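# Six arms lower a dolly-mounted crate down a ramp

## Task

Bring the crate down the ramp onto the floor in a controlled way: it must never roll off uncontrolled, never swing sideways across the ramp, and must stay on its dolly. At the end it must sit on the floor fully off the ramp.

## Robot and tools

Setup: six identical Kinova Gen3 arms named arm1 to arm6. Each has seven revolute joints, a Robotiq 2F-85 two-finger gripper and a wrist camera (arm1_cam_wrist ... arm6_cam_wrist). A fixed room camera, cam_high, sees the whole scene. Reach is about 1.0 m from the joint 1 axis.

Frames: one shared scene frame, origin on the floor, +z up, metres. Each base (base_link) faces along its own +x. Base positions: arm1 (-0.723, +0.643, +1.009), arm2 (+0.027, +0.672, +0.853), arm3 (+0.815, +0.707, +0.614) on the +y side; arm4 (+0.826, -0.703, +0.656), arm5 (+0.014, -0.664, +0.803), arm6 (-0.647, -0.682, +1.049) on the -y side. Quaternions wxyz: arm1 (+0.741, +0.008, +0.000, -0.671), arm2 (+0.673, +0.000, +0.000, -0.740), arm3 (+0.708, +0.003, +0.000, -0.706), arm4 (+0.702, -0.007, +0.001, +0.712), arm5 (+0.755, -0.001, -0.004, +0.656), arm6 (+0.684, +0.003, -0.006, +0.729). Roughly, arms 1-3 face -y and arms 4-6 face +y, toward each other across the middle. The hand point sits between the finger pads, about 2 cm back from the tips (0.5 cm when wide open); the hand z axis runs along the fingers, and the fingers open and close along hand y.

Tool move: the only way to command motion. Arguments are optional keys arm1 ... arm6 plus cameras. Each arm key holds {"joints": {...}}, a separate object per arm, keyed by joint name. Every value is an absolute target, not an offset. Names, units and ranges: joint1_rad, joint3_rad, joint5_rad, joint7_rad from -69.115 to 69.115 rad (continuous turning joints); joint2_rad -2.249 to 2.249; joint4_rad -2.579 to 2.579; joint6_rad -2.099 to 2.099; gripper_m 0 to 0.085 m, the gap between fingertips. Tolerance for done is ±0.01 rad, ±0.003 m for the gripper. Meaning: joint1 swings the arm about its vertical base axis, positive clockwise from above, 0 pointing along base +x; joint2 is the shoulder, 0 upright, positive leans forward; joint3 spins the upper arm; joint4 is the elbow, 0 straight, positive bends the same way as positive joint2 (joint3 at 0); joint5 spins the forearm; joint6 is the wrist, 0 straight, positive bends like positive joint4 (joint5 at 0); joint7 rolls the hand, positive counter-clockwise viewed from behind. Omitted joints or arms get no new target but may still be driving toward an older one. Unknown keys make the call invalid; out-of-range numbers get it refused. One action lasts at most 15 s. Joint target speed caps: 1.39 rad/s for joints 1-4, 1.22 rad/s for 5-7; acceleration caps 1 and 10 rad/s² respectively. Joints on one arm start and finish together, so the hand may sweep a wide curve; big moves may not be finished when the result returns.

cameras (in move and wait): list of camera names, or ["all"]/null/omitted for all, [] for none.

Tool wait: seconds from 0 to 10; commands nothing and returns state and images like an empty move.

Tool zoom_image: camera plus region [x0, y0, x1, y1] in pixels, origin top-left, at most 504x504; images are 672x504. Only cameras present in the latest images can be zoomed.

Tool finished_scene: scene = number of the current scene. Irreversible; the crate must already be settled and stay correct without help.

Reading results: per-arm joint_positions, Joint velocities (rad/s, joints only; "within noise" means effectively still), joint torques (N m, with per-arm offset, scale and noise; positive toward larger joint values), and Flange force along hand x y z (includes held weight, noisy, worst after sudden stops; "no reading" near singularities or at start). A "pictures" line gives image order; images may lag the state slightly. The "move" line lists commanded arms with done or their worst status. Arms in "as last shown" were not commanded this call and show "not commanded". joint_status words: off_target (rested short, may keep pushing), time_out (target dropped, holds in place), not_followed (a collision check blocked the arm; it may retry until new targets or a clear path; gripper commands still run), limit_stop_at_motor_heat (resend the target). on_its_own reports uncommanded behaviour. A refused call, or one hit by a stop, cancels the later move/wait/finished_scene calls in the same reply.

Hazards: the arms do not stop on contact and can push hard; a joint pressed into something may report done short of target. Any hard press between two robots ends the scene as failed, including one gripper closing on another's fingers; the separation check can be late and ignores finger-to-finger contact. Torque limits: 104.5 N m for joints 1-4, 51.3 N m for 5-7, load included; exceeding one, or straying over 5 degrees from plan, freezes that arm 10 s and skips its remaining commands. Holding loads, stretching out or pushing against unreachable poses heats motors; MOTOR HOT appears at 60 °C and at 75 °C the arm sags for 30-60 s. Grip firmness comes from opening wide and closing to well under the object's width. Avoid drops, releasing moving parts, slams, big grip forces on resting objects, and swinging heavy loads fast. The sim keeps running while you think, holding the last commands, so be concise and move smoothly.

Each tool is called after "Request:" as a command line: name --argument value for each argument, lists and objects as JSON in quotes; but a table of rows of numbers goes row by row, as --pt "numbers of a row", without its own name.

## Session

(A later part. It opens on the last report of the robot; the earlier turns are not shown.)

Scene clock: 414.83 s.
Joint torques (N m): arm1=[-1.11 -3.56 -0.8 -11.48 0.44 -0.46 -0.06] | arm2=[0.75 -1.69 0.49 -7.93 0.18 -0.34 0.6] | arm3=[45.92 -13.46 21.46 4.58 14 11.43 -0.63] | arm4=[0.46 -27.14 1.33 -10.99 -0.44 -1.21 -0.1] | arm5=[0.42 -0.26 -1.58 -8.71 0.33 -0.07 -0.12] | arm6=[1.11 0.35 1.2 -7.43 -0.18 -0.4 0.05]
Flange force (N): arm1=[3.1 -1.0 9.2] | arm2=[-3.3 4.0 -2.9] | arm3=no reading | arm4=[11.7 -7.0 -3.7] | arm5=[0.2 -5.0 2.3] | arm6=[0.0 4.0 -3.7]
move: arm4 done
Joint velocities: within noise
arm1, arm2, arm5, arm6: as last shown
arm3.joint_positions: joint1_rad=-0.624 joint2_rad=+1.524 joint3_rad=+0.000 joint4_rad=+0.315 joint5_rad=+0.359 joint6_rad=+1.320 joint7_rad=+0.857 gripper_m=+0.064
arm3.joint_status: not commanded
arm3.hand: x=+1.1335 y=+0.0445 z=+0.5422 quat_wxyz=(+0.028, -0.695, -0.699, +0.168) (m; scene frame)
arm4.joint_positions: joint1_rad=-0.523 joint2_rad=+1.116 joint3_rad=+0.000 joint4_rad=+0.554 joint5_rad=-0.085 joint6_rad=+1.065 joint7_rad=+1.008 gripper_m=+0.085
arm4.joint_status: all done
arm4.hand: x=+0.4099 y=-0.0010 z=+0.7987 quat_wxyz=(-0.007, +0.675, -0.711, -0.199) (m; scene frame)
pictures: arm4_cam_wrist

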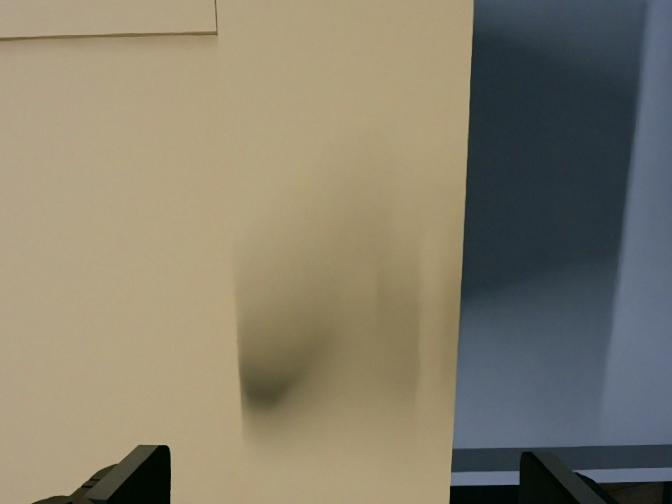

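Request:
move --arm4 '{"joints":{"joint1_rad":-0.539,"joint2_rad":1.1503,"joint4_rad":0.5755,"joint5_rad":-0.0822,"joint6_rad":1.0105,"joint7_rad":1.0005}}' --cameras '["arm4_cam_wrist"]'

Scene clock: 416.57 s.
Joint torques (N m): arm1=[-1.15 -3.58 -0.77 -11.46 0.47 -0.44 -0.05] | arm2=[0.82 -1.68 0.44 -7.95 0.19 -0.27 0.63] | arm3=[45.9 -13.45 21.39 4.58 13.95 11.44 -0.63] | arm4=[0.44 -27.42 1.34 -10.97 -0.44 -1.19 -0.08] | arm5=[0.55 -0.28 -1.65 -8.75 0.37 -0.04 -0.13] | arm6=[1.13 0.34 1.2 -7.46 -0.18 -0.41 0.03]
Flange force (N): arm1=[3.1 -0.9 9.1] | arm2=[-3.3 3.9 -2.6] | arm3=no reading | arm4=[11.3 -6.9 -4.1] | arm5=[0.2 -5.2 2.5] | arm6=[0.0 3.9 -3.6]
move: arm4 done
Joint velocities: within noise
arm1, arm2: as last shown
arm3.joint_positions: joint1_rad=-0.624 joint2_rad=+1.524 joint3_rad=+0.000 joint4_rad=+0.315 joint5_rad=+0.359 joint6_rad=+1.320 joint7_rad=+0.857 gripper_m=+0.064
arm3.joint_status: not commanded
arm3.hand: x=+1.1335 y=+0.0445 z=+0.5422 quat_wxyz=(+0.028, -0.695, -0.699, +0.168) (m; scene frame)
arm4.joint_positions: joint1_rad=-0.539 joint2_rad=+1.150 joint3_rad=+0.000 joint4_rad=+0.575 joint5_rad=-0.082 joint6_rad=+1.011 joint7_rad=+1.000 gripper_m=+0.085
arm4.joint_status: all done
arm4.hand: x=+0.3984 y=-0.0040 z=+0.7678 quat_wxyz=(-0.006, +0.676, -0.709, -0.198) (m; scene frame)
arm5.joint_positions: joint1_rad=+0.000 joint2_rad=-0.400 joint3_rad=+0.000 joint4_rad=+1.500 joint5_rad=+0.000 joint6_rad=+1.970 joint7_rad=+1.571 gripper_m=+0.085
arm5.joint_status: not commanded
arm5.hand: x=+0.0543 y=-0.5325 z=+1.3081 quat_wxyz=(-0.031, +0.656, -0.754, -0.023) (m; scene frame)
arm6.joint_positions: joint1_rad=+0.000 joint2_rad=-0.400 joint3_rad=+0.000 joint4_rad=+1.500 joint5_rad=+0.000 joint6_rad=+1.970 joint7_rad=+1.571 gripper_m=+0.085
arm6.joint_status: not commanded
arm6.hand: x=-0.6332 y=-0.5482 z=+1.5550 quat_wxyz=(-0.030, +0.729, -0.683, -0.029) (m; scene frame)
pictures: arm4_cam_wrist

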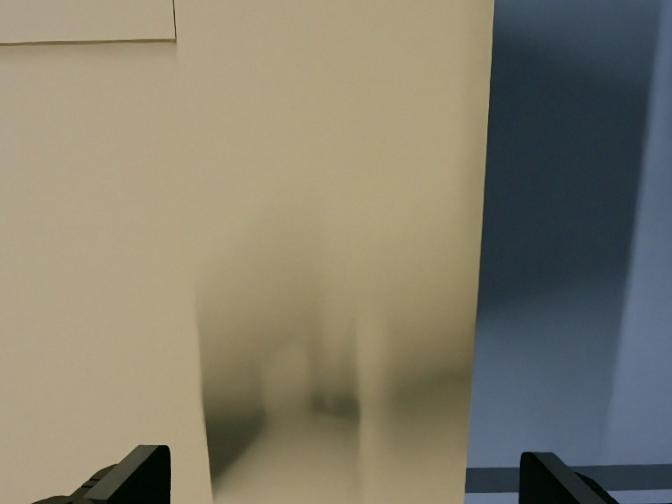

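Request:
move --arm4 '{"joints":{"joint1_rad":-0.538,"joint2_rad":1.1652,"joint4_rad":0.5827,"joint5_rad":-0.0813,"joint6_rad":0.9864,"joint7_rad":0.9974}}' --cameras '["arm4_cam_wrist"]'

Scene clock: 418.00 s.
Joint torques (N m): arm1=[-1.11 -3.51 -0.78 -11.5 0.45 -0.47 -0.05] | arm2=[0.7 -1.63 0.48 -7.92 0.2 -0.35 0.57] | arm3=[45.86 -13.45 21.44 4.58 13.98 11.42 -0.64] | arm4=[0.47 -27.5 1.38 -10.92 -0.43 -1.2 -0.11] | arm5=[0.58 -0.33 -1.64 -8.64 0.33 0.04 -0.05] | arm6=[1.16 0.32 1.2 -7.44 -0.18 -0.4 0.05]
Flange force (N): arm1=[3.4 -1.0 9.2] | arm2=[-3.1 3.9 -2.9] | arm3=no reading | arm4=[10.9 -6.7 -4.3] | arm5=[-0.1 -5.0 2.3] | arm6=[0.0 3.9 -3.7]
move: arm4 done
Joint velocities: within noise
arm1, arm2, arm5, arm6: as last shown
arm3.joint_positions: joint1_rad=-0.624 joint2_rad=+1.524 joint3_rad=+0.000 joint4_rad=+0.315 joint5_rad=+0.359 joint6_rad=+1.320 joint7_rad=+0.857 gripper_m=+0.064
arm3.joint_status: not commanded
arm3.hand: x=+1.1335 y=+0.0445 z=+0.5422 quat_wxyz=(+0.028, -0.695, -0.699, +0.168) (m; scene frame)
arm4.joint_positions: joint1_rad=-0.538 joint2_rad=+1.165 joint3_rad=+0.000 joint4_rad=+0.583 joint5_rad=-0.081 joint6_rad=+0.986 joint7_rad=+0.997 gripper_m=+0.085
arm4.joint_status: all done
arm4.hand: x=+0.3987 y=-0.0018 z=+0.7554 quat_wxyz=(-0.007, +0.674, -0.711, -0.199) (m; scene frame)
pictures: arm4_cam_wrist

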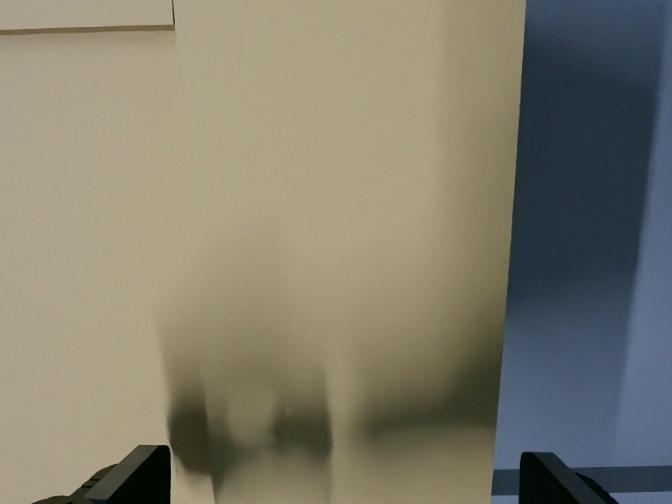

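Request:
move --arm4 '{"joints":{"joint1_rad":-0.5405}}' --cameras '[]'

Request:
move --arm4 '{"joints":{"gripper_m":0.064}}' --cameras '["arm4_cam_wrist","arm3_cam_wrist"]'

Scene clock: 419.07 s.
Joint torques (N m): arm1=[-1.15 -3.58 -0.78 -11.54 0.43 -0.44 -0.04] | arm2=[0.76 -1.6 0.51 -7.99 0.25 -0.29 0.59] | arm3=[45.87 -13.43 21.42 4.6 13.96 11.44 -0.64] | arm4=[0.43 -27.48 1.35 -10.95 -0.43 -1.2 -0.08] | arm5=[0.51 -0.34 -1.47 -8.83 0.35 -0.11 -0.14] | arm6=[1.12 0.35 1.22 -7.43 -0.17 -0.4 0.04]
Flange force (N): arm1=[3.3 -0.9 9.4] | arm2=[-3.1 4.1 -2.5] | arm3=no reading | arm4=[11.2 -6.9 -4.4] | arm5=[0.3 -4.7 2.6] | arm6=[0.0 4.0 -3.7]
move: arm4 done
Joint velocities: within noise
arm1, arm2, arm5, arm6: as last shown
arm3.joint_positions: joint1_rad=-0.624 joint2_rad=+1.524 joint3_rad=+0.000 joint4_rad=+0.315 joint5_rad=+0.359 joint6_rad=+1.320 joint7_rad=+0.857 gripper_m=+0.064
arm3.joint_status: not commanded
arm3.hand: x=+1.1335 y=+0.0445 z=+0.5422 quat_wxyz=(+0.028, -0.695, -0.699, +0.168) (m; scene frame)
arm4.joint_positions: joint1_rad=-0.540 joint2_rad=+1.165 joint3_rad=+0.000 joint4_rad=+0.583 joint5_rad=-0.081 joint6_rad=+0.986 joint7_rad=+0.997 gripper_m=+0.085
arm4.joint_status: all done
arm4.hand: x=+0.3970 y=-0.0028 z=+0.7554 quat_wxyz=(-0.007, +0.675, -0.710, -0.199) (m; scene frame)
pictures: none
No camera images: "cameras" was empty.

Scene clock: 419.77 s.
Joint torques (N m): arm1=[-1.15 -3.56 -0.81 -11.51 0.45 -0.44 -0.05] | arm2=[0.71 -1.68 0.46 -8.01 0.21 -0.33 0.6] | arm3=[46.15 -13.6 21.54 4.61 14.06 11.57 -0.61] | arm4=[1.62 -27.1 2.05 -10.65 -0.09 -1.06 -0.2] | arm5=[0.53 -0.37 -1.55 -8.72 0.3 -0.06 -0.11] | arm6=[1.14 0.32 1.21 -7.48 -0.19 -0.4 0.04]
Flange force (N): arm1=[3.2 -1.0 9.3] | arm2=[-3.2 3.9 -2.6] | arm3=no reading | arm4=[11.5 -5.6 -4.5] | arm5=[0.0 -4.9 2.2] | arm6=[0.0 3.9 -3.6]
move: arm4 done
Joint velocities: within noise
arm1, arm2, arm5, arm6: as last shown
arm3.joint_positions: joint1_rad=-0.624 joint2_rad=+1.524 joint3_rad=+0.000 joint4_rad=+0.315 joint5_rad=+0.359 joint6_rad=+1.320 joint7_rad=+0.857 gripper_m=+0.064
arm3.joint_status: not commanded
arm3.hand: x=+1.1335 y=+0.0445 z=+0.5422 quat_wxyz=(+0.028, -0.695, -0.699, +0.168) (m; scene frame)
arm4.joint_positions: joint1_rad=-0.540 joint2_rad=+1.165 joint3_rad=+0.000 joint4_rad=+0.583 joint5_rad=-0.081 joint6_rad=+0.986 joint7_rad=+0.997 gripper_m=+0.064
arm4.joint_status: all done
arm4.hand: x=+0.3970 y=-0.0028 z=+0.7555 quat_wxyz=(-0.007, +0.675, -0.710, -0.199) (m; scene frame)
pictures: arm3_cam_wrist, arm4_cam_wrist

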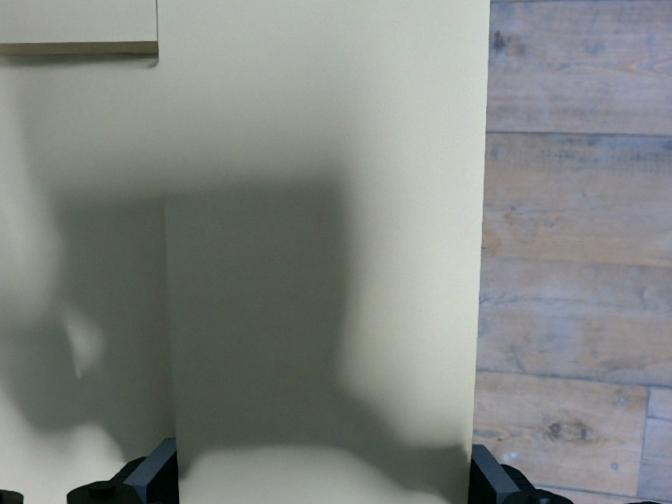

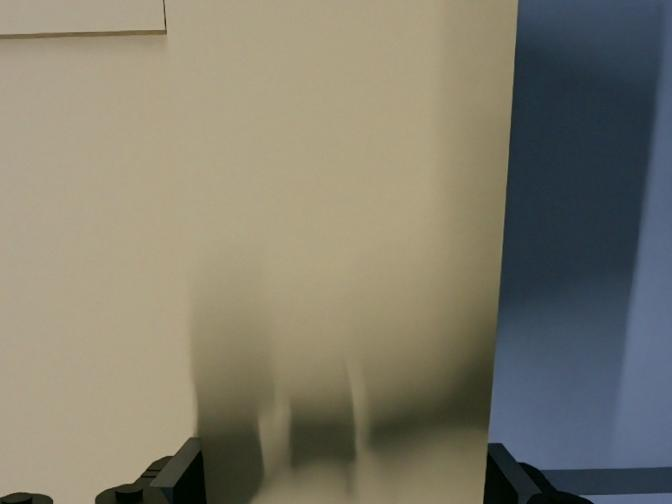

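Request:
move --arm3 '{"joints":{"joint1_rad":-0.631}}' --cameras '[]'

Request:
move --arm3 '{"joints":{"gripper_m":0.085}}' --cameras '["arm4_cam_wrist","arm3_cam_wrist"]'

Scene clock: 420.97 s.
Joint torques (N m): arm1=[-1.12 -3.55 -0.81 -11.52 0.46 -0.42 -0.09] | arm2=[0.78 -1.62 0.46 -7.91 0.23 -0.28 0.6] | arm3=[27.9 -19.38 13.36 0.96 9.03 9.18 0.14] | arm4=[-8.34 -27.58 -3.78 -14.88 -3.26 -5.05 -0.18] | arm5=[0.53 -0.33 -1.57 -8.66 0.37 0 -0.16] | arm6=[1.15 0.34 1.2 -7.44 -0.19 -0.4 0.07]
Flange force (N): arm1=[3.2 -1.1 9.4] | arm2=[-3.2 3.9 -2.8] | arm3=no reading | arm4=[16.4 -22.9 -14.2] | arm5=[0.0 -5.0 2.2] | arm6=[0.0 4.0 -3.7]
move: arm3 done
Joint velocities: within noise
arm1.joint_positions: joint1_rad=-0.400 joint2_rad=-0.300 joint3_rad=+0.000 joint4_rad=+1.500 joint5_rad=+0.200 joint6_rad=+1.800 joint7_rad=+1.200 gripper_m=+0.085
arm1.joint_status: not commanded
arm1.hand: x=-0.7029 y=+0.4122 z=+1.5054 quat_wxyz=(-0.034, -0.678, -0.726, +0.106) (m; scene frame)
arm2, arm4, arm5, arm6: as last shown
arm3.joint_positions: joint1_rad=-0.631 joint2_rad=+1.524 joint3_rad=+0.000 joint4_rad=+0.315 joint5_rad=+0.359 joint6_rad=+1.320 joint7_rad=+0.857 gripper_m=+0.064
arm3.joint_status: all done
arm3.hand: x=+1.1383 y=+0.0469 z=+0.5422 quat_wxyz=(+0.028, -0.692, -0.701, +0.168) (m; scene frame)
arm4.hand: x=+0.3971 y=-0.0028 z=+0.7553 quat_wxyz=(-0.007, +0.675, -0.710, -0.199) (m; scene frame)
pictures: none
No camera images: "cameras" was empty.

Scene clock: 421.80 s.
Joint torques (N m): arm1=[-1.14 -3.59 -0.85 -11.5 0.45 -0.47 -0.06] | arm2=[0.85 -1.59 0.44 -7.95 0.22 -0.32 0.57] | arm3=[-0.41 -27.88 0.11 -8.68 1.04 -0.04 0.31] | arm4=[-40.98 -35.96 -23.1 -25.43 -13.86 -11.88 -0.35] | arm5=[0.57 -0.29 -1.62 -8.67 0.34 -0.04 -0.09] | arm6=[1.12 0.36 1.19 -7.46 -0.18 -0.4 0.03]
Flange force (N): arm1=[3.1 -1.1 9.2] | arm2=[-3.0 3.7 -2.7] | arm3=no reading | arm4=[14.9 -70.2 -22.2] | arm5=[0.1 -5.0 2.2] | arm6=[0.1 3.9 -3.6]
move: arm3 done
Joint velocities: within noise
arm1, arm2, arm4, arm5, arm6: as last shown
arm3.joint_positions: joint1_rad=-0.631 joint2_rad=+1.524 joint3_rad=+0.000 joint4_rad=+0.315 joint5_rad=+0.359 joint6_rad=+1.320 joint7_rad=+0.857 gripper_m=+0.085
arm3.joint_status: all done
arm3.hand: x=+1.1384 y=+0.0469 z=+0.5423 quat_wxyz=(+0.027, -0.692, -0.701, +0.168) (m; scene frame)
arm4.hand: x=+0.3970 y=-0.0028 z=+0.7554 quat_wxyz=(-0.007, +0.675, -0.710, -0.199) (m; scene frame)
pictures: arm3_cam_wrist, arm4_cam_wrist

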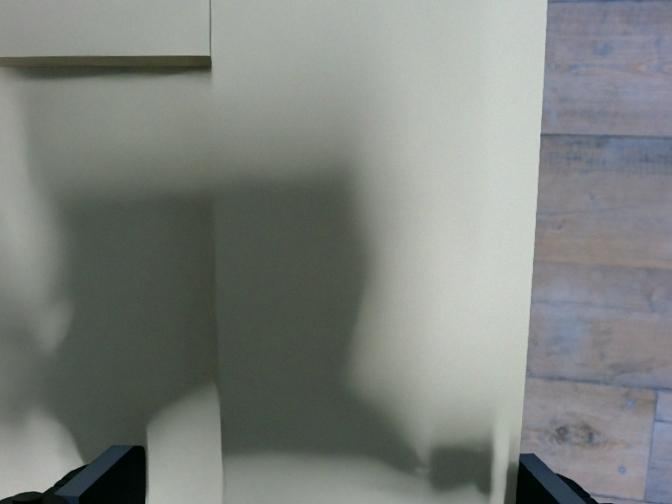

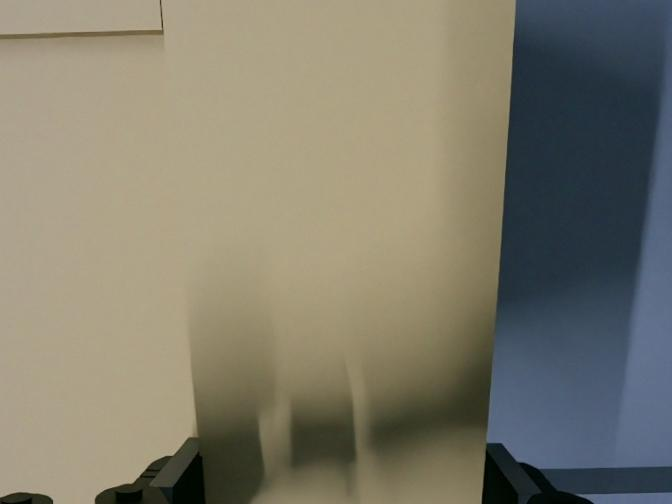

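Request:
move --arm3 '{"joints":{"joint2_rad":1.4137,"joint6_rad":1.43}}' --cameras '[]'

Request:
move --arm3 '{"joints":{"joint2_rad":0.5,"joint4_rad":1.0,"joint6_rad":1.6}}' --cameras '["arm4_cam_wrist"]'

Request:
move --arm3 '{"joints":{"joint1_rad":0.35,"joint2_rad":0.4,"joint4_rad":1.15,"joint5_rad":0.173,"joint6_rad":1.4,"joint7_rad":2.0}}' --cameras '["arm4_cam_wrist","cam_high"]'

Request:
move --arm3 '{"joints":{"joint1_rad":0.4814,"joint2_rad":0.7799,"joint4_rad":0.9506,"joint5_rad":0.173,"joint6_rad":1.1054,"joint7_rad":2.0024}}' --cameras '["arm3_cam_wrist","arm4_cam_wrist"]'

Scene clock: 426.20 s.
Joint torques (N m): arm1=[-1.17 -3.56 -0.81 -11.47 0.48 -0.46 -0.06] | arm2=[0.82 -1.6 0.4 -7.99 0.24 -0.35 0.6] | arm3=[-0.51 -27.87 0.1 -8.89 1.08 -0.06 0.33] | arm4=[-37.63 -36.57 -21.09 -24.35 -12.8 -10.66 -0.38] | arm5=[0.52 -0.42 -1.66 -8.76 0.31 -0.03 -0.13] | arm6=[1.14 0.33 1.19 -7.45 -0.2 -0.4 0.03]
Flange force (N): arm1=[3.1 -1.1 9.1] | arm2=[-3.0 3.7 -2.7] | arm3=no reading | arm4=[13.0 -64.4 -17.9] | arm5=[-0.1 -5.3 2.4] | arm6=[0.0 3.8 -3.7]
move: arm3 done
Joint velocities: within noise
arm1, arm4, arm5, arm6: as last shown
arm2.joint_positions: joint1_rad=+0.000 joint2_rad=-0.400 joint3_rad=+0.000 joint4_rad=+1.500 joint5_rad=+0.000 joint6_rad=+1.970 joint7_rad=+1.571 gripper_m=+0.085
arm2.joint_status: not commanded
arm2.hand: x=-0.0110 y=+0.5368 z=+1.3571 quat_wxyz=(-0.024, -0.739, -0.672, +0.027) (m; scene frame)
arm3.joint_positions: joint1_rad=-0.631 joint2_rad=+1.414 joint3_rad=+0.000 joint4_rad=+0.315 joint5_rad=+0.359 joint6_rad=+1.430 joint7_rad=+0.857 gripper_m=+0.085
arm3.joint_status: all done
arm3.hand: x=+1.1366 y=+0.0448 z=+0.6229 quat_wxyz=(+0.028, -0.705, -0.687, +0.172) (m; scene frame)
arm4.hand: x=+0.3970 y=-0.0029 z=+0.7554 quat_wxyz=(-0.007, +0.675, -0.710, -0.199) (m; scene frame)
pictures: none
No camera images: "cameras" was empty.

Scene clock: 428.40 s.
Joint torques (N m): arm1=[-1.11 -3.61 -0.81 -11.54 0.43 -0.45 -0.02] | arm2=[0.75 -1.68 0.49 -8 0.27 -0.32 0.57] | arm3=[-0.37 -18.27 -0.65 -9.12 1.14 -0.27 0.27] | arm4=[-37.66 -36.52 -21.06 -24.38 -12.79 -10.66 -0.39] | arm5=[0.65 -0.33 -1.68 -8.72 0.34 -0.06 -0.15] | arm6=[1.1 0.33 1.21 -7.48 -0.2 -0.41 0.04]
Flange force (N): arm1=[3.2 -0.9 9.4] | arm2=[-3.2 4.0 -2.6] | arm3=[1.0 -1.3 -0.5] | arm4=[13.4 -64.7 -18.1] | arm5=[0.1 -5.4 2.3] | arm6=[0.0 4.0 -3.5]
move: arm3 done
Joint velocities: within noise
arm1, arm2, arm4, arm5, arm6: as last shown
arm3.joint_positions: joint1_rad=-0.631 joint2_rad=+0.500 joint3_rad=+0.000 joint4_rad=+1.000 joint5_rad=+0.359 joint6_rad=+1.600 joint7_rad=+0.857 gripper_m=+0.085
arm3.joint_status: all done
arm3.hand: x=+1.0175 y=+0.2015 z=+0.9988 quat_wxyz=(-0.001, -0.729, -0.661, +0.177) (m; scene frame)
arm4.hand: x=+0.3970 y=-0.0028 z=+0.7554 quat_wxyz=(-0.007, +0.675, -0.710, -0.199) (m; scene frame)
pictures: arm4_cam_wrist

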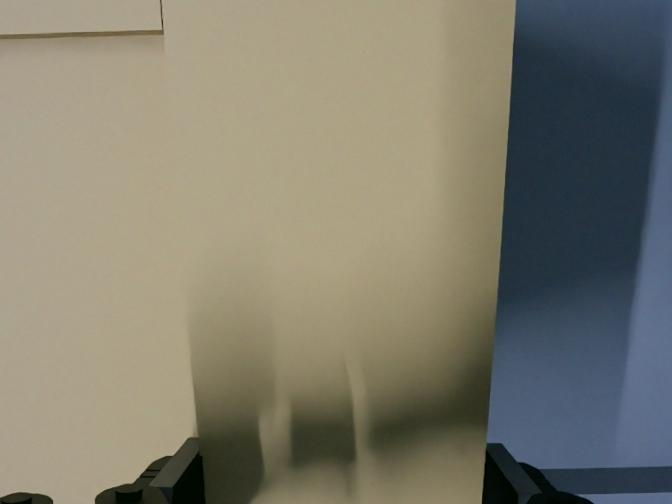

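Scene clock: 430.70 s.
Joint torques (N m): arm1=[-1.18 -3.54 -0.78 -11.52 0.46 -0.49 -0.04] | arm2=[0.76 -1.66 0.5 -7.96 0.2 -0.37 0.58] | arm3=[-0.36 -17.09 -0.95 -9.59 0.65 -0.68 0.32] | arm4=[-37.67 -36.51 -21.05 -24.34 -12.8 -10.66 -0.37] | arm5=[0.54 -0.38 -1.55 -8.74 0.32 -0.03 -0.08] | arm6=[1.11 0.34 1.18 -7.45 -0.17 -0.39 0.04]
Flange force (N): arm1=[3.3 -1.0 9.2] | arm2=[-3.1 4.0 -2.9] | arm3=[1.1 0.2 -0.9] | arm4=[13.0 -64.4 -18.0] | arm5=[0.0 -4.8 2.4] | arm6=[0.0 3.9 -3.6]
move: arm3 done
Joint velocities: within noise
arm1, arm2, arm4: as last shown
arm3.joint_positions: joint1_rad=+0.350 joint2_rad=+0.400 joint3_rad=+0.000 joint4_rad=+1.150 joint5_rad=+0.173 joint6_rad=+1.400 joint7_rad=+2.000 gripper_m=+0.085
arm3.joint_status: all done
arm3.hand: x=+0.5579 y=+0.2266 z=+0.9896 quat_wxyz=(+0.042, -0.667, -0.734, +0.119) (m; scene frame)
arm5.joint_positions: joint1_rad=+0.000 joint2_rad=-0.400 joint3_rad=+0.000 joint4_rad=+1.500 joint5_rad=+0.000 joint6_rad=+1.970 joint7_rad=+1.571 gripper_m=+0.085
arm5.joint_status: not commanded
arm5.hand: x=+0.0543 y=-0.5325 z=+1.3081 quat_wxyz=(-0.031, +0.656, -0.754, -0.023) (m; scene frame)
arm6.joint_positions: joint1_rad=+0.000 joint2_rad=-0.400 joint3_rad=+0.000 joint4_rad=+1.500 joint5_rad=+0.000 joint6_rad=+1.970 joint7_rad=+1.571 gripper_m=+0.085
arm6.joint_status: not commanded
arm6.hand: x=-0.6332 y=-0.5482 z=+1.5550 quat_wxyz=(-0.030, +0.729, -0.683, -0.029) (m; scene frame)
pictures: arm4_cam_wrist, cam_high

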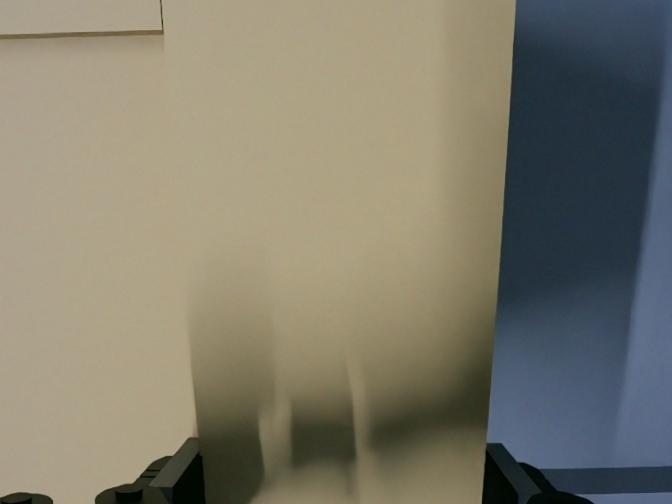

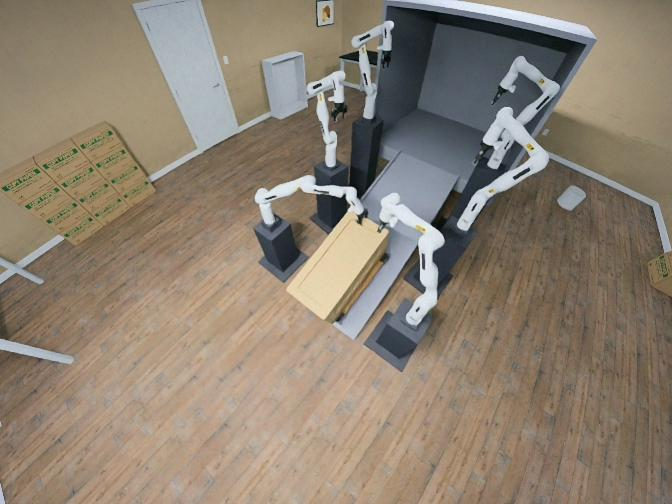

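Scene clock: 432.23 s.
Joint torques (N m): arm1=[-1.16 -3.55 -0.77 -11.5 0.47 -0.44 -0.06] | arm2=[0.8 -1.68 0.43 -7.92 0.19 -0.29 0.58] | arm3=[-0.29 -23.34 -0.62 -9.79 0.63 -0.98 0.29] | arm4=[-37.68 -36.52 -21.07 -24.31 -12.8 -10.67 -0.39] | arm5=[0.66 -0.38 -1.73 -8.78 0.33 0.01 -0.16] | arm6=[1.14 0.32 1.18 -7.46 -0.19 -0.39 0.04]
Flange force (N): arm1=[3.3 -1.0 9.3] | arm2=[-3.3 3.7 -2.8] | arm3=[1.5 1.1 -1.7] | arm4=[12.8 -64.3 -17.9] | arm5=[0.0 -5.7 2.7] | arm6=[0.0 3.9 -3.6]
move: arm3 done
Joint velocities: within noise
arm1, arm2, arm4, arm5, arm6: as last shown
arm3.joint_positions: joint1_rad=+0.481 joint2_rad=+0.780 joint3_rad=+0.000 joint4_rad=+0.951 joint5_rad=+0.173 joint6_rad=+1.105 joint7_rad=+2.002 gripper_m=+0.085
arm3.joint_status: all done
arm3.hand: x=+0.4271 y=+0.1175 z=+0.8520 quat_wxyz=(+0.028, -0.694, -0.699, +0.168) (m; scene frame)
pictures: arm3_cam_wrist, arm4_cam_wrist

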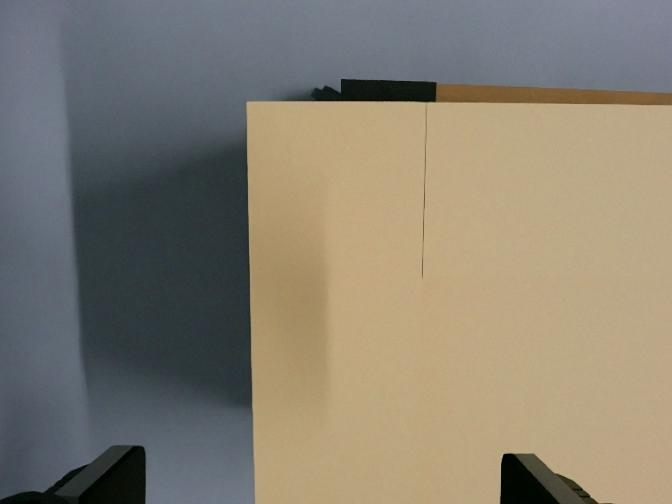

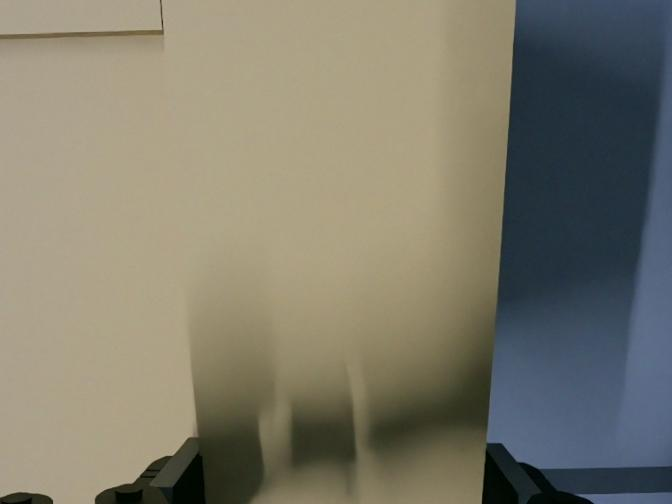

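Request:
move --arm3 '{"joints":{"joint1_rad":0.4978,"joint2_rad":0.8477,"joint4_rad":1.002,"joint5_rad":0.178,"joint6_rad":0.984,"joint7_rad":2.005}}' --cameras '["arm3_cam_wrist"]'

Scene clock: 434.30 s.
Joint torques (N m): arm1=[-1.12 -3.61 -0.82 -11.5 0.47 -0.48 -0.04] | arm2=[0.78 -1.6 0.45 -7.91 0.24 -0.34 0.6] | arm3=[-0.38 -23.92 -0.63 -9.53 0.6 -0.98 0.34] | arm4=[-37.7 -36.54 -21.09 -24.36 -12.82 -10.65 -0.39] | arm5=[0.52 -0.31 -1.6 -8.77 0.28 -0.08 -0.16] | arm6=[1.15 0.34 1.21 -7.47 -0.19 -0.41 0.05]
Flange force (N): arm1=[3.1 -1.0 9.2] | arm2=[-3.1 3.9 -2.9] | arm3=[1.6 1.2 -2.1] | arm4=[13.2 -64.6 -18.0] | arm5=[0.2 -5.2 2.4] | arm6=[0.0 4.0 -3.6]
move: arm3 done
Joint velocities: within noise
arm1, arm2, arm4, arm5, arm6: as last shown
arm3.joint_positions: joint1_rad=+0.498 joint2_rad=+0.848 joint3_rad=+0.000 joint4_rad=+1.002 joint5_rad=+0.178 joint6_rad=+0.984 joint7_rad=+2.005 gripper_m=+0.085
arm3.joint_status: all done
arm3.hand: x=+0.4135 y=+0.1121 z=+0.7947 quat_wxyz=(+0.028, -0.691, -0.702, +0.168) (m; scene frame)
pictures: arm3_cam_wrist

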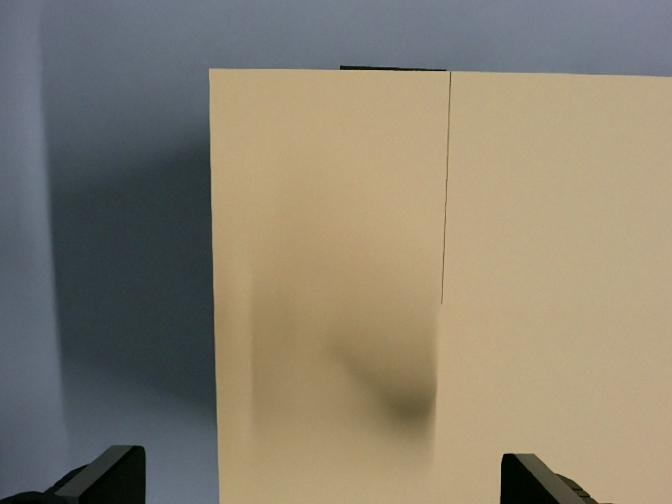

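Request:
move --arm3 '{"joints":{"joint1_rad":0.508,"joint2_rad":0.8816,"joint4_rad":1.0274,"joint5_rad":0.1804,"joint6_rad":0.923,"joint7_rad":2.007}}' --cameras '["arm3_cam_wrist"]'

Scene clock: 436.20 s.
Joint torques (N m): arm1=[-1.16 -3.61 -0.86 -11.51 0.44 -0.47 -0.05] | arm2=[0.74 -1.6 0.43 -7.92 0.27 -0.3 0.61] | arm3=[-0.32 -24.24 -0.56 -9.36 0.6 -0.99 0.31] | arm4=[-37.68 -36.52 -21.1 -24.33 -12.8 -10.67 -0.4] | arm5=[0.47 -0.39 -1.58 -8.71 0.3 -0.03 -0.14] | arm6=[1.11 0.32 1.2 -7.45 -0.19 -0.39 0.06]
Flange force (N): arm1=[3.1 -1.1 9.2] | arm2=[-3.1 3.9 -2.8] | arm3=[1.3 1.1 -2.1] | arm4=[12.9 -64.4 -18.0] | arm5=[-0.1 -5.1 2.3] | arm6=[0.0 4.0 -3.6]
move: arm3 done
Joint velocities: within noise
arm1, arm2, arm5, arm6: as last shown
arm3.joint_positions: joint1_rad=+0.508 joint2_rad=+0.882 joint3_rad=+0.000 joint4_rad=+1.027 joint5_rad=+0.180 joint6_rad=+0.923 joint7_rad=+2.007 gripper_m=+0.085
arm3.joint_status: all done
arm3.hand: x=+0.4067 y=+0.1119 z=+0.7661 quat_wxyz=(+0.028, -0.691, -0.703, +0.168) (m; scene frame)
arm4.joint_positions: joint1_rad=-0.540 joint2_rad=+1.165 joint3_rad=+0.000 joint4_rad=+0.583 joint5_rad=-0.081 joint6_rad=+0.986 joint7_rad=+0.997 gripper_m=+0.064
arm4.joint_status: not commanded
arm4.hand: x=+0.3970 y=-0.0028 z=+0.7554 quat_wxyz=(-0.007, +0.675, -0.710, -0.199) (m; scene frame)
pictures: arm3_cam_wrist

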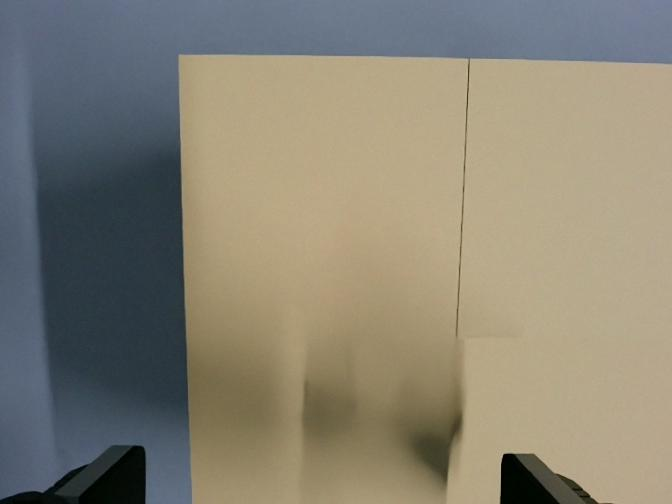

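Request:
move --arm3 '{"joints":{"joint1_rad":0.514,"joint2_rad":0.9015,"joint4_rad":1.0362,"joint5_rad":0.1813,"joint6_rad":0.8945,"joint7_rad":2.007}}' --cameras '["arm3_cam_wrist"]'

Scene clock: 438.70 s.
Joint torques (N m): arm1=[-1.16 -3.56 -0.83 -11.54 0.44 -0.44 -0.05] | arm2=[0.81 -1.58 0.43 -7.94 0.25 -0.31 0.57] | arm3=[-0.32 -24.47 -0.65 -9.24 0.58 -0.95 0.29] | arm4=[-37.7 -36.51 -21.11 -24.34 -12.82 -10.67 -0.39] | arm5=[0.64 -0.25 -1.59 -8.83 0.28 0 -0.17] | arm6=[1.13 0.35 1.22 -7.48 -0.18 -0.41 0.03]
Flange force (N): arm1=[3.3 -1.1 9.4] | arm2=[-3.1 3.7 -2.7] | arm3=[1.1 1.0 -2.0] | arm4=[13.0 -64.4 -18.0] | arm5=[0.3 -5.3 2.9] | arm6=[0.1 4.0 -3.5]
move: arm3 done
Joint velocities: within noise
arm1.joint_positions: joint1_rad=-0.400 joint2_rad=-0.300 joint3_rad=+0.000 joint4_rad=+1.500 joint5_rad=+0.200 joint6_rad=+1.800 joint7_rad=+1.200 gripper_m=+0.085
arm1.joint_status: not commanded
arm1.hand: x=-0.7029 y=+0.4122 z=+1.5054 quat_wxyz=(-0.034, -0.678, -0.726, +0.106) (m; scene frame)
arm2, arm4, arm5, arm6: as last shown
arm3.joint_positions: joint1_rad=+0.514 joint2_rad=+0.901 joint3_rad=+0.000 joint4_rad=+1.036 joint5_rad=+0.181 joint6_rad=+0.894 joint7_rad=+2.007 gripper_m=+0.085
arm3.joint_status: all done
arm3.hand: x=+0.4028 y=+0.1121 z=+0.7510 quat_wxyz=(+0.027, -0.691, -0.703, +0.167) (m; scene frame)
pictures: arm3_cam_wrist

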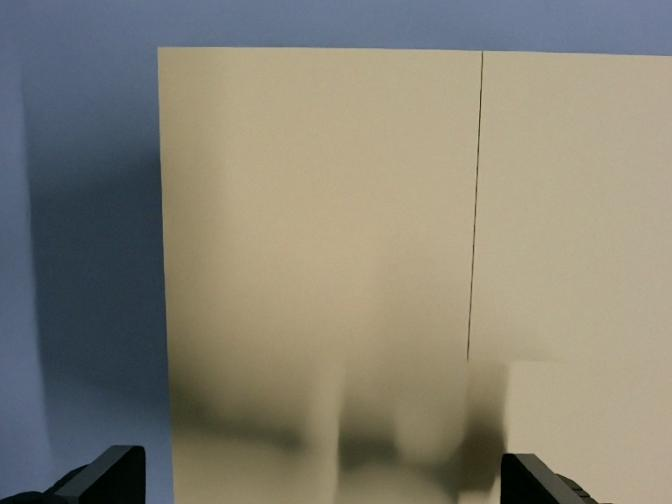

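Request:
move --arm3 '{"joints":{"joint2_rad":0.904,"joint6_rad":0.892,"joint1_rad":0.515}}' --cameras '[]'

Request:
move --arm3 '{"joints":{"gripper_m":0.064}}' --cameras '["arm3_cam_wrist"]'

Scene clock: 439.87 s.
Joint torques (N m): arm1=[-1.09 -3.58 -0.81 -11.55 0.46 -0.46 -0.06] | arm2=[0.86 -1.66 0.41 -7.97 0.2 -0.3 0.58] | arm3=[-0.38 -24.48 -0.68 -9.28 0.56 -0.96 0.33] | arm4=[-37.67 -36.54 -21.09 -24.36 -12.81 -10.67 -0.37] | arm5=[0.55 -0.34 -1.67 -8.78 0.34 -0.07 -0.22] | arm6=[1.12 0.3 1.19 -7.45 -0.19 -0.4 0.03]
Flange force (N): arm1=[3.3 -1.0 9.4] | arm2=[-3.2 3.6 -2.6] | arm3=[1.3 1.2 -2.0] | arm4=[13.1 -64.4 -18.0] | arm5=[0.2 -5.6 2.5] | arm6=[-0.1 3.9 -3.7]
move: arm3 done
Joint velocities: within noise
arm1, arm2, arm4, arm5, arm6: as last shown
arm3.joint_positions: joint1_rad=+0.515 joint2_rad=+0.904 joint3_rad=+0.000 joint4_rad=+1.036 joint5_rad=+0.181 joint6_rad=+0.892 joint7_rad=+2.007 gripper_m=+0.085
arm3.joint_status: all done
arm3.hand: x=+0.4021 y=+0.1122 z=+0.7493 quat_wxyz=(+0.027, -0.691, -0.702, +0.167) (m; scene frame)
pictures: none
No camera images: "cameras" was empty.

Scene clock: 440.57 s.
Joint torques (N m): arm1=[-1.15 -3.59 -0.83 -11.48 0.48 -0.48 -0.04] | arm2=[0.77 -1.58 0.43 -7.95 0.2 -0.32 0.66] | arm3=[-2.36 -21.99 -2.44 -7.57 -0.31 -0.49 0.29] | arm4=[-39.96 -36.16 -22.4 -24.93 -13.52 -11.43 -0.4] | arm5=[0.56 -0.33 -1.65 -8.67 0.3 -0.05 -0.15] | arm6=[1.17 0.33 1.22 -7.46 -0.19 -0.42 0.04]
Flange force (N): arm1=[3.1 -1.0 9.1] | arm2=[-3.0 4.0 -2.7] | arm3=[1.1 -2.8 -4.4] | arm4=[13.3 -67.9 -20.4] | arm5=[0.0 -5.4 2.1] | arm6=[0.0 4.0 -3.7]
move: arm3 done
Joint velocities: within noise
arm1, arm4, arm5, arm6: as last shown
arm2.joint_positions: joint1_rad=+0.000 joint2_rad=-0.400 joint3_rad=+0.000 joint4_rad=+1.500 joint5_rad=+0.000 joint6_rad=+1.970 joint7_rad=+1.571 gripper_m=+0.085
arm2.joint_status: not commanded
arm2.hand: x=-0.0110 y=+0.5368 z=+1.3571 quat_wxyz=(-0.024, -0.739, -0.672, +0.027) (m; scene frame)
arm3.joint_positions: joint1_rad=+0.515 joint2_rad=+0.904 joint3_rad=+0.000 joint4_rad=+1.036 joint5_rad=+0.181 joint6_rad=+0.892 joint7_rad=+2.007 gripper_m=+0.064
arm3.joint_status: all done
arm3.hand: x=+0.4021 y=+0.1121 z=+0.7495 quat_wxyz=(+0.027, -0.691, -0.702, +0.168) (m; scene frame)
arm4.hand: x=+0.3970 y=-0.0028 z=+0.7553 quat_wxyz=(-0.007, +0.675, -0.710, -0.199) (m; scene frame)
pictures: arm3_cam_wrist

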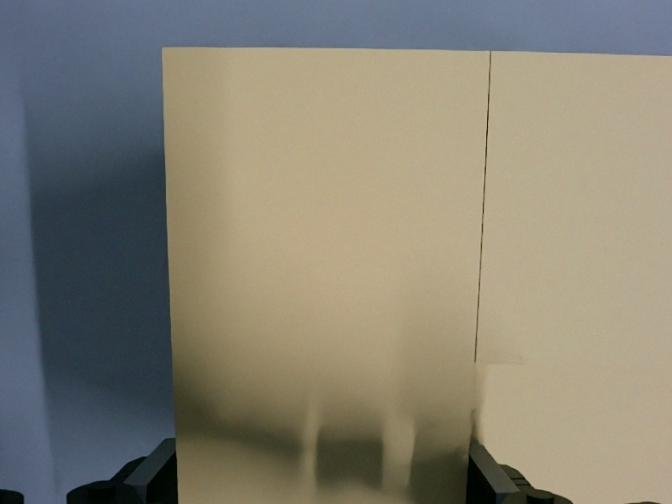

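Request:
move --arm3 '{"joints":{"joint1_rad":0.4543,"joint2_rad":0.8757,"joint4_rad":1.1398,"joint5_rad":0.22,"joint6_rad":0.8305,"joint7_rad":1.9265}}' --arm4 '{"joints":{"joint1_rad":-0.4838,"joint2_rad":1.1079,"joint4_rad":0.752,"joint5_rad":-0.1323,"joint6_rad":0.8996,"joint7_rad":1.0943}}' --cameras '["cam_high","arm3_cam_wrist","arm4_cam_wrist"]'

Scene clock: 453.67 s.
Joint torques (N m): arm1=[-1.13 -3.58 -0.78 -11.58 0.46 -0.47 -0.06] | arm2=[0.86 -1.61 0.49 -7.95 0.23 -0.27 0.61] | arm3=[14.82 -20.62 12.1 -7.06 5.66 0.65 0.97] | arm4=[-30.66 -24.57 -19.31 -15.52 -10.3 -5.59 -0.25] | arm5=[0.56 -0.35 -1.52 -8.77 0.3 -0.04 -0.21] | arm6=[1.12 0.32 1.24 -7.45 -0.2 -0.4 0.06]
Flange force (N): arm1=[3.3 -0.9 9.4] | arm2=[-3.1 4.0 -2.6] | arm3=[-10.5 19.1 -9.5] | arm4=[3.2 -45.5 -23.0] | arm5=[0.1 -5.1 2.5] | arm6=[0.0 4.1 -3.6]
move: arm3 done; arm4 done
TORQUE WARNING: arm4's joint1_rad reached its warning level (56.7 N m). A warning alone does not stop the arm.
Joint velocities: within noise
arm1, arm2, arm5, arm6: as last shown
arm3.joint_positions: joint1_rad=+0.454 joint2_rad=+0.876 joint3_rad=+0.000 joint4_rad=+1.140 joint5_rad=+0.220 joint6_rad=+0.831 joint7_rad=+1.927 gripper_m=+0.064
arm3.joint_status: all done
arm3.hand: x=+0.4421 y=+0.1091 z=+0.7370 quat_wxyz=(+0.030, -0.687, -0.707, +0.167) (m; scene frame)
arm4.joint_positions: joint1_rad=-0.484 joint2_rad=+1.108 joint3_rad=+0.000 joint4_rad=+0.752 joint5_rad=-0.132 joint6_rad=+0.900 joint7_rad=+1.094 gripper_m=+0.064
arm4.joint_status: all done
arm4.hand: x=+0.4395 y=-0.0072 z=+0.7417 quat_wxyz=(+0.001, +0.679, -0.708, -0.192) (m; scene frame)
pictures: arm3_cam_wrist, arm4_cam_wrist, cam_high

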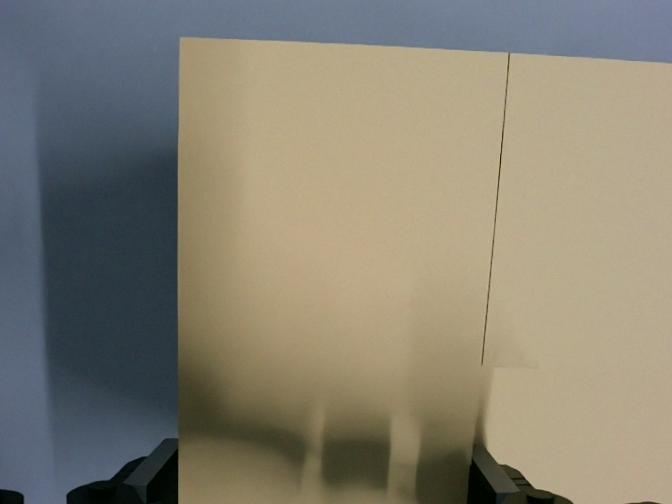

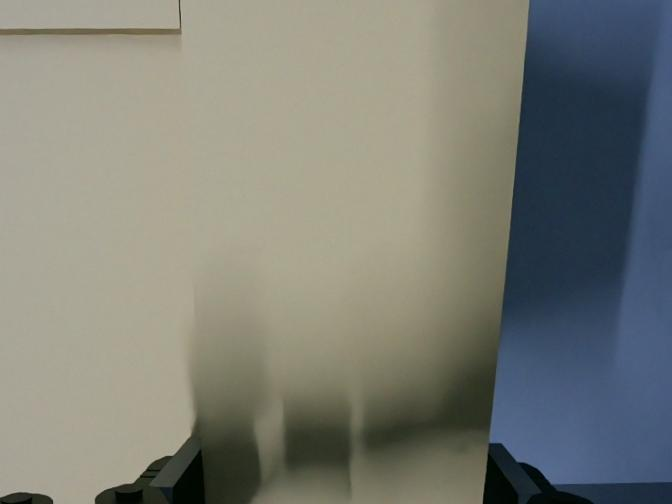

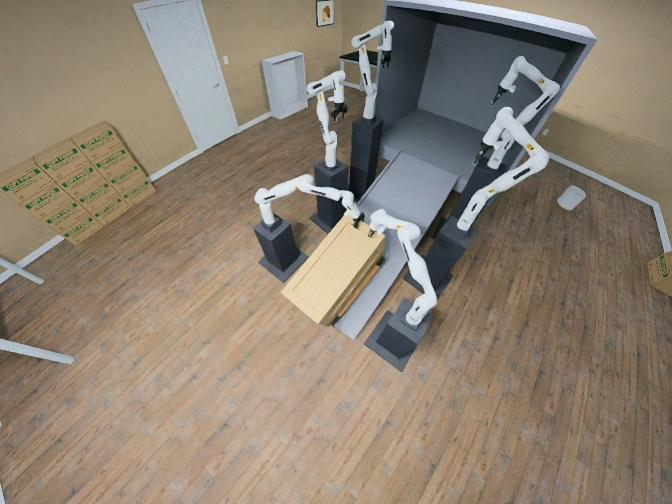

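Request:
move --arm3 '{"joints":{"joint1_rad":0.3863,"joint2_rad":0.8581,"joint4_rad":1.2238,"joint5_rad":0.2606,"joint6_rad":0.7805,"joint7_rad":1.8221}}' --arm4 '{"joints":{"joint1_rad":-0.4209,"joint2_rad":1.0647,"joint4_rad":0.8876,"joint5_rad":-0.1831,"joint6_rad":0.8359,"joint7_rad":1.1926}}' --cameras '["cam_high","arm3_cam_wrist","arm4_cam_wrist"]'

Scene clock: 456.60 s.
Joint torques (N m): arm1=[-1.17 -3.59 -0.71 -11.56 0.47 -0.47 -0.04] | arm2=[0.78 -1.66 0.5 -7.98 0.19 -0.33 0.64] | arm3=[30.11 -18.53 25.86 -6.56 10.38 1.83 1.13] | arm4=[-10.52 -29.53 -6.72 -12.96 -4.09 -1.59 -0.1] | arm5=[0.66 -0.33 -1.6 -8.8 0.33 -0.01 -0.13] | arm6=[1.13 0.32 1.2 -7.44 -0.19 -0.39 0.04]
Flange force (N): arm1=[3.4 -0.7 9.3] | arm2=[-3.1 4.2 -2.7] | arm3=[-18.2 39.9 -17.6] | arm4=[4.9 -18.4 -2.3] | arm5=[0.1 -5.1 2.7] | arm6=[-0.1 3.9 -3.7]
move: arm3 done; arm4 done
Joint velocities: within noise
arm1, arm2: as last shown
arm3.joint_positions: joint1_rad=+0.386 joint2_rad=+0.858 joint3_rad=+0.000 joint4_rad=+1.224 joint5_rad=+0.261 joint6_rad=+0.780 joint7_rad=+1.822 gripper_m=+0.064
arm3.joint_status: all done
arm3.hand: x=+0.4845 y=+0.1042 z=+0.7244 quat_wxyz=(+0.030, -0.687, -0.707, +0.167) (m; scene frame)
arm4.joint_positions: joint1_rad=-0.421 joint2_rad=+1.065 joint3_rad=+0.000 joint4_rad=+0.888 joint5_rad=-0.183 joint6_rad=+0.836 joint7_rad=+1.193 gripper_m=+0.064
arm4.joint_status: all done
arm4.hand: x=+0.4857 y=-0.0118 z=+0.7290 quat_wxyz=(+0.008, +0.680, -0.710, -0.185) (m; scene frame)
arm5.joint_positions: joint1_rad=+0.000 joint2_rad=-0.400 joint3_rad=+0.000 joint4_rad=+1.500 joint5_rad=+0.000 joint6_rad=+1.970 joint7_rad=+1.571 gripper_m=+0.085
arm5.joint_status: not commanded
arm5.hand: x=+0.0543 y=-0.5325 z=+1.3081 quat_wxyz=(-0.031, +0.656, -0.754, -0.023) (m; scene frame)
arm6.joint_positions: joint1_rad=+0.000 joint2_rad=-0.400 joint3_rad=+0.000 joint4_rad=+1.500 joint5_rad=+0.000 joint6_rad=+1.970 joint7_rad=+1.571 gripper_m=+0.085
arm6.joint_status: not commanded
arm6.hand: x=-0.6332 y=-0.5482 z=+1.5550 quat_wxyz=(-0.030, +0.729, -0.683, -0.029) (m; scene frame)
pictures: arm3_cam_wrist, arm4_cam_wrist, cam_high

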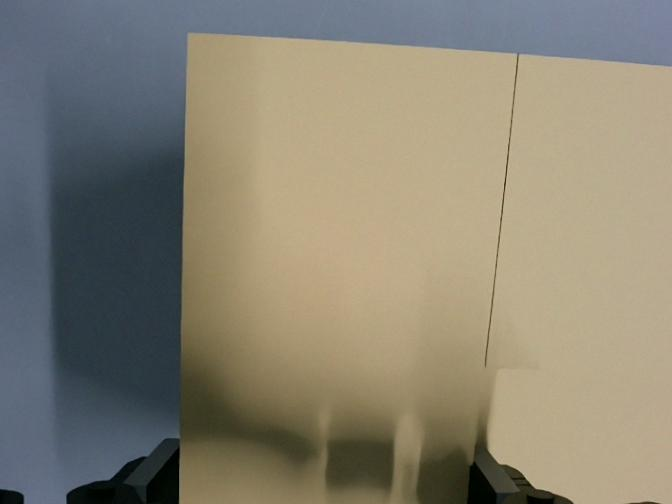

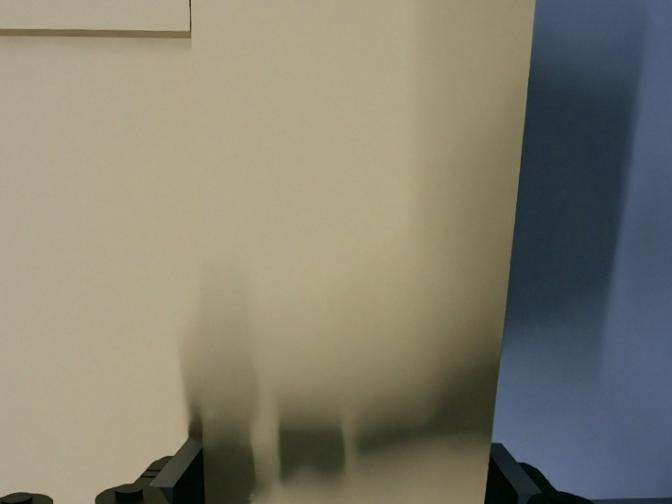

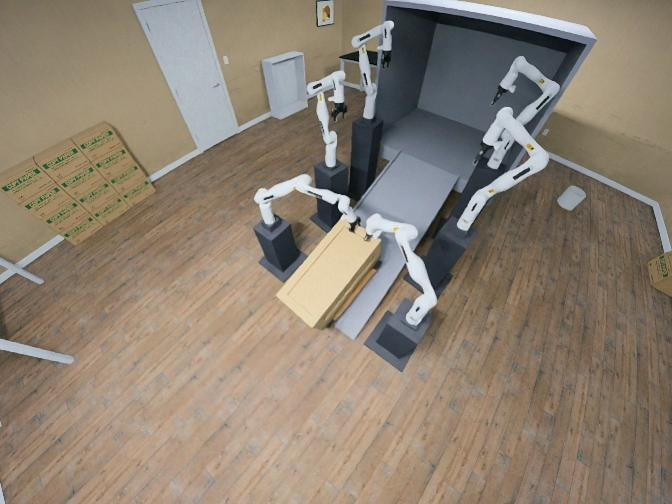

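Request:
move --arm3 '{"joints":{"joint1_rad":0.3167,"joint2_rad":0.8482,"joint4_rad":1.292,"joint5_rad":0.3028,"joint6_rad":0.7419,"joint7_rad":1.7131}}' --arm4 '{"joints":{"joint1_rad":-0.3556,"joint2_rad":1.0385,"joint4_rad":0.9876,"joint5_rad":-0.2337,"joint6_rad":0.7952,"joint7_rad":1.2961}}' --cameras '["cam_high","arm3_cam_wrist","arm4_cam_wrist"]'

Scene clock: 465.77 s.
Joint torques (N m): arm1=[-1.17 -3.59 -0.8 -11.53 0.44 -0.45 -0.05] | arm2=[0.69 -1.7 0.47 -7.89 0.24 -0.34 0.59] | arm3=[38.3 -16.72 33.89 -3.03 12.47 5.46 1.47] | arm4=[2.57 -23.92 2.72 -7.37 0.18 0.53 -0.04] | arm5=[0.46 -0.31 -1.62 -8.81 0.3 -0.09 -0.12] | arm6=[1.14 0.35 1.21 -7.46 -0.18 -0.41 0.05]
Flange force (N): arm1=[3.2 -1.0 9.4] | arm2=[-3.3 4.0 -3.1] | arm3=[-25.7 50.7 -19.2] | arm4=[3.5 2.3 -0.7] | arm5=[0.3 -5.1 2.5] | arm6=[0.0 4.0 -3.6]
move: arm3 done; arm4 done
Joint velocities: within noise
arm1, arm2, arm5, arm6: as last shown
arm3.joint_positions: joint1_rad=+0.317 joint2_rad=+0.848 joint3_rad=+0.000 joint4_rad=+1.292 joint5_rad=+0.303 joint6_rad=+0.742 joint7_rad=+1.713 gripper_m=+0.064
arm3.joint_status: all done
arm3.hand: x=+0.5263 y=+0.1004 z=+0.7119 quat_wxyz=(+0.030, -0.688, -0.706, +0.167) (m; scene frame)
arm4.joint_positions: joint1_rad=-0.356 joint2_rad=+1.038 joint3_rad=+0.000 joint4_rad=+0.988 joint5_rad=-0.234 joint6_rad=+0.795 joint7_rad=+1.296 gripper_m=+0.064
arm4.joint_status: all done
arm4.hand: x=+0.5313 y=-0.0165 z=+0.7163 quat_wxyz=(+0.015, +0.681, -0.711, -0.178) (m; scene frame)
pictures: arm3_cam_wrist, arm4_cam_wrist, cam_high

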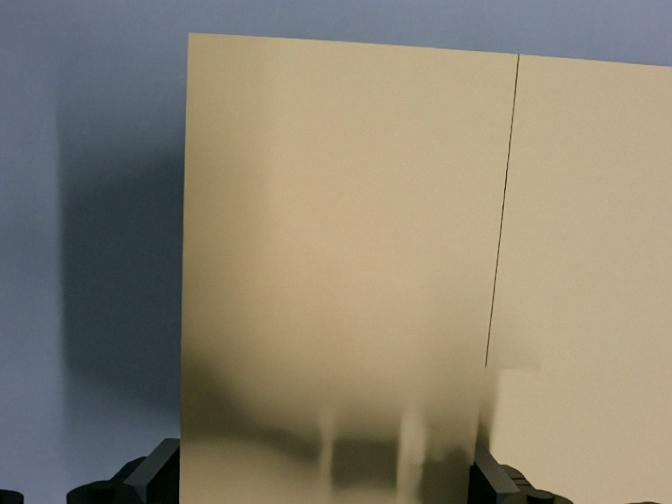

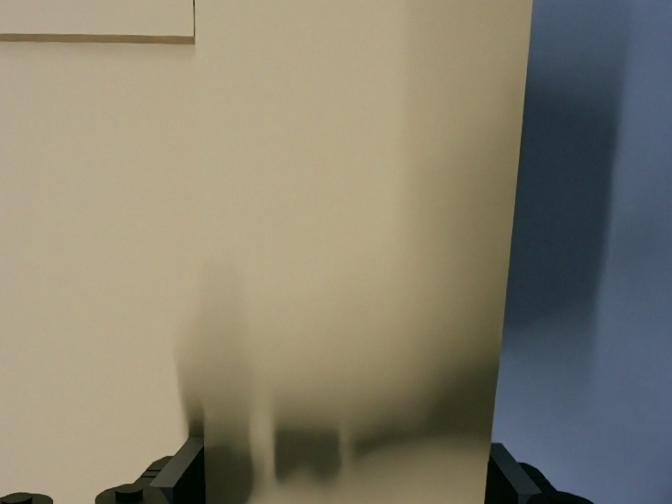

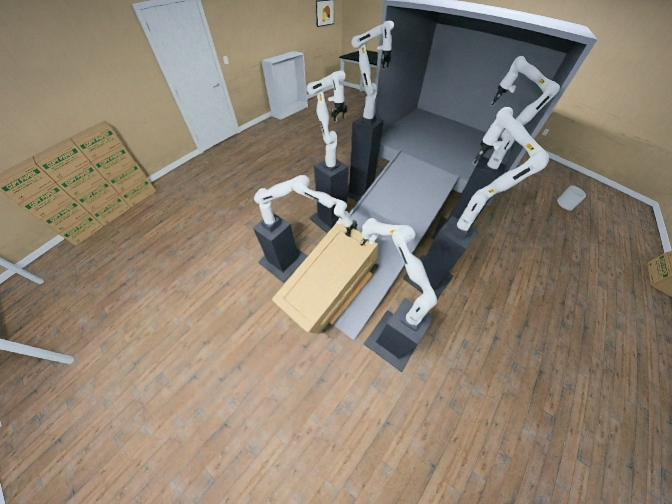

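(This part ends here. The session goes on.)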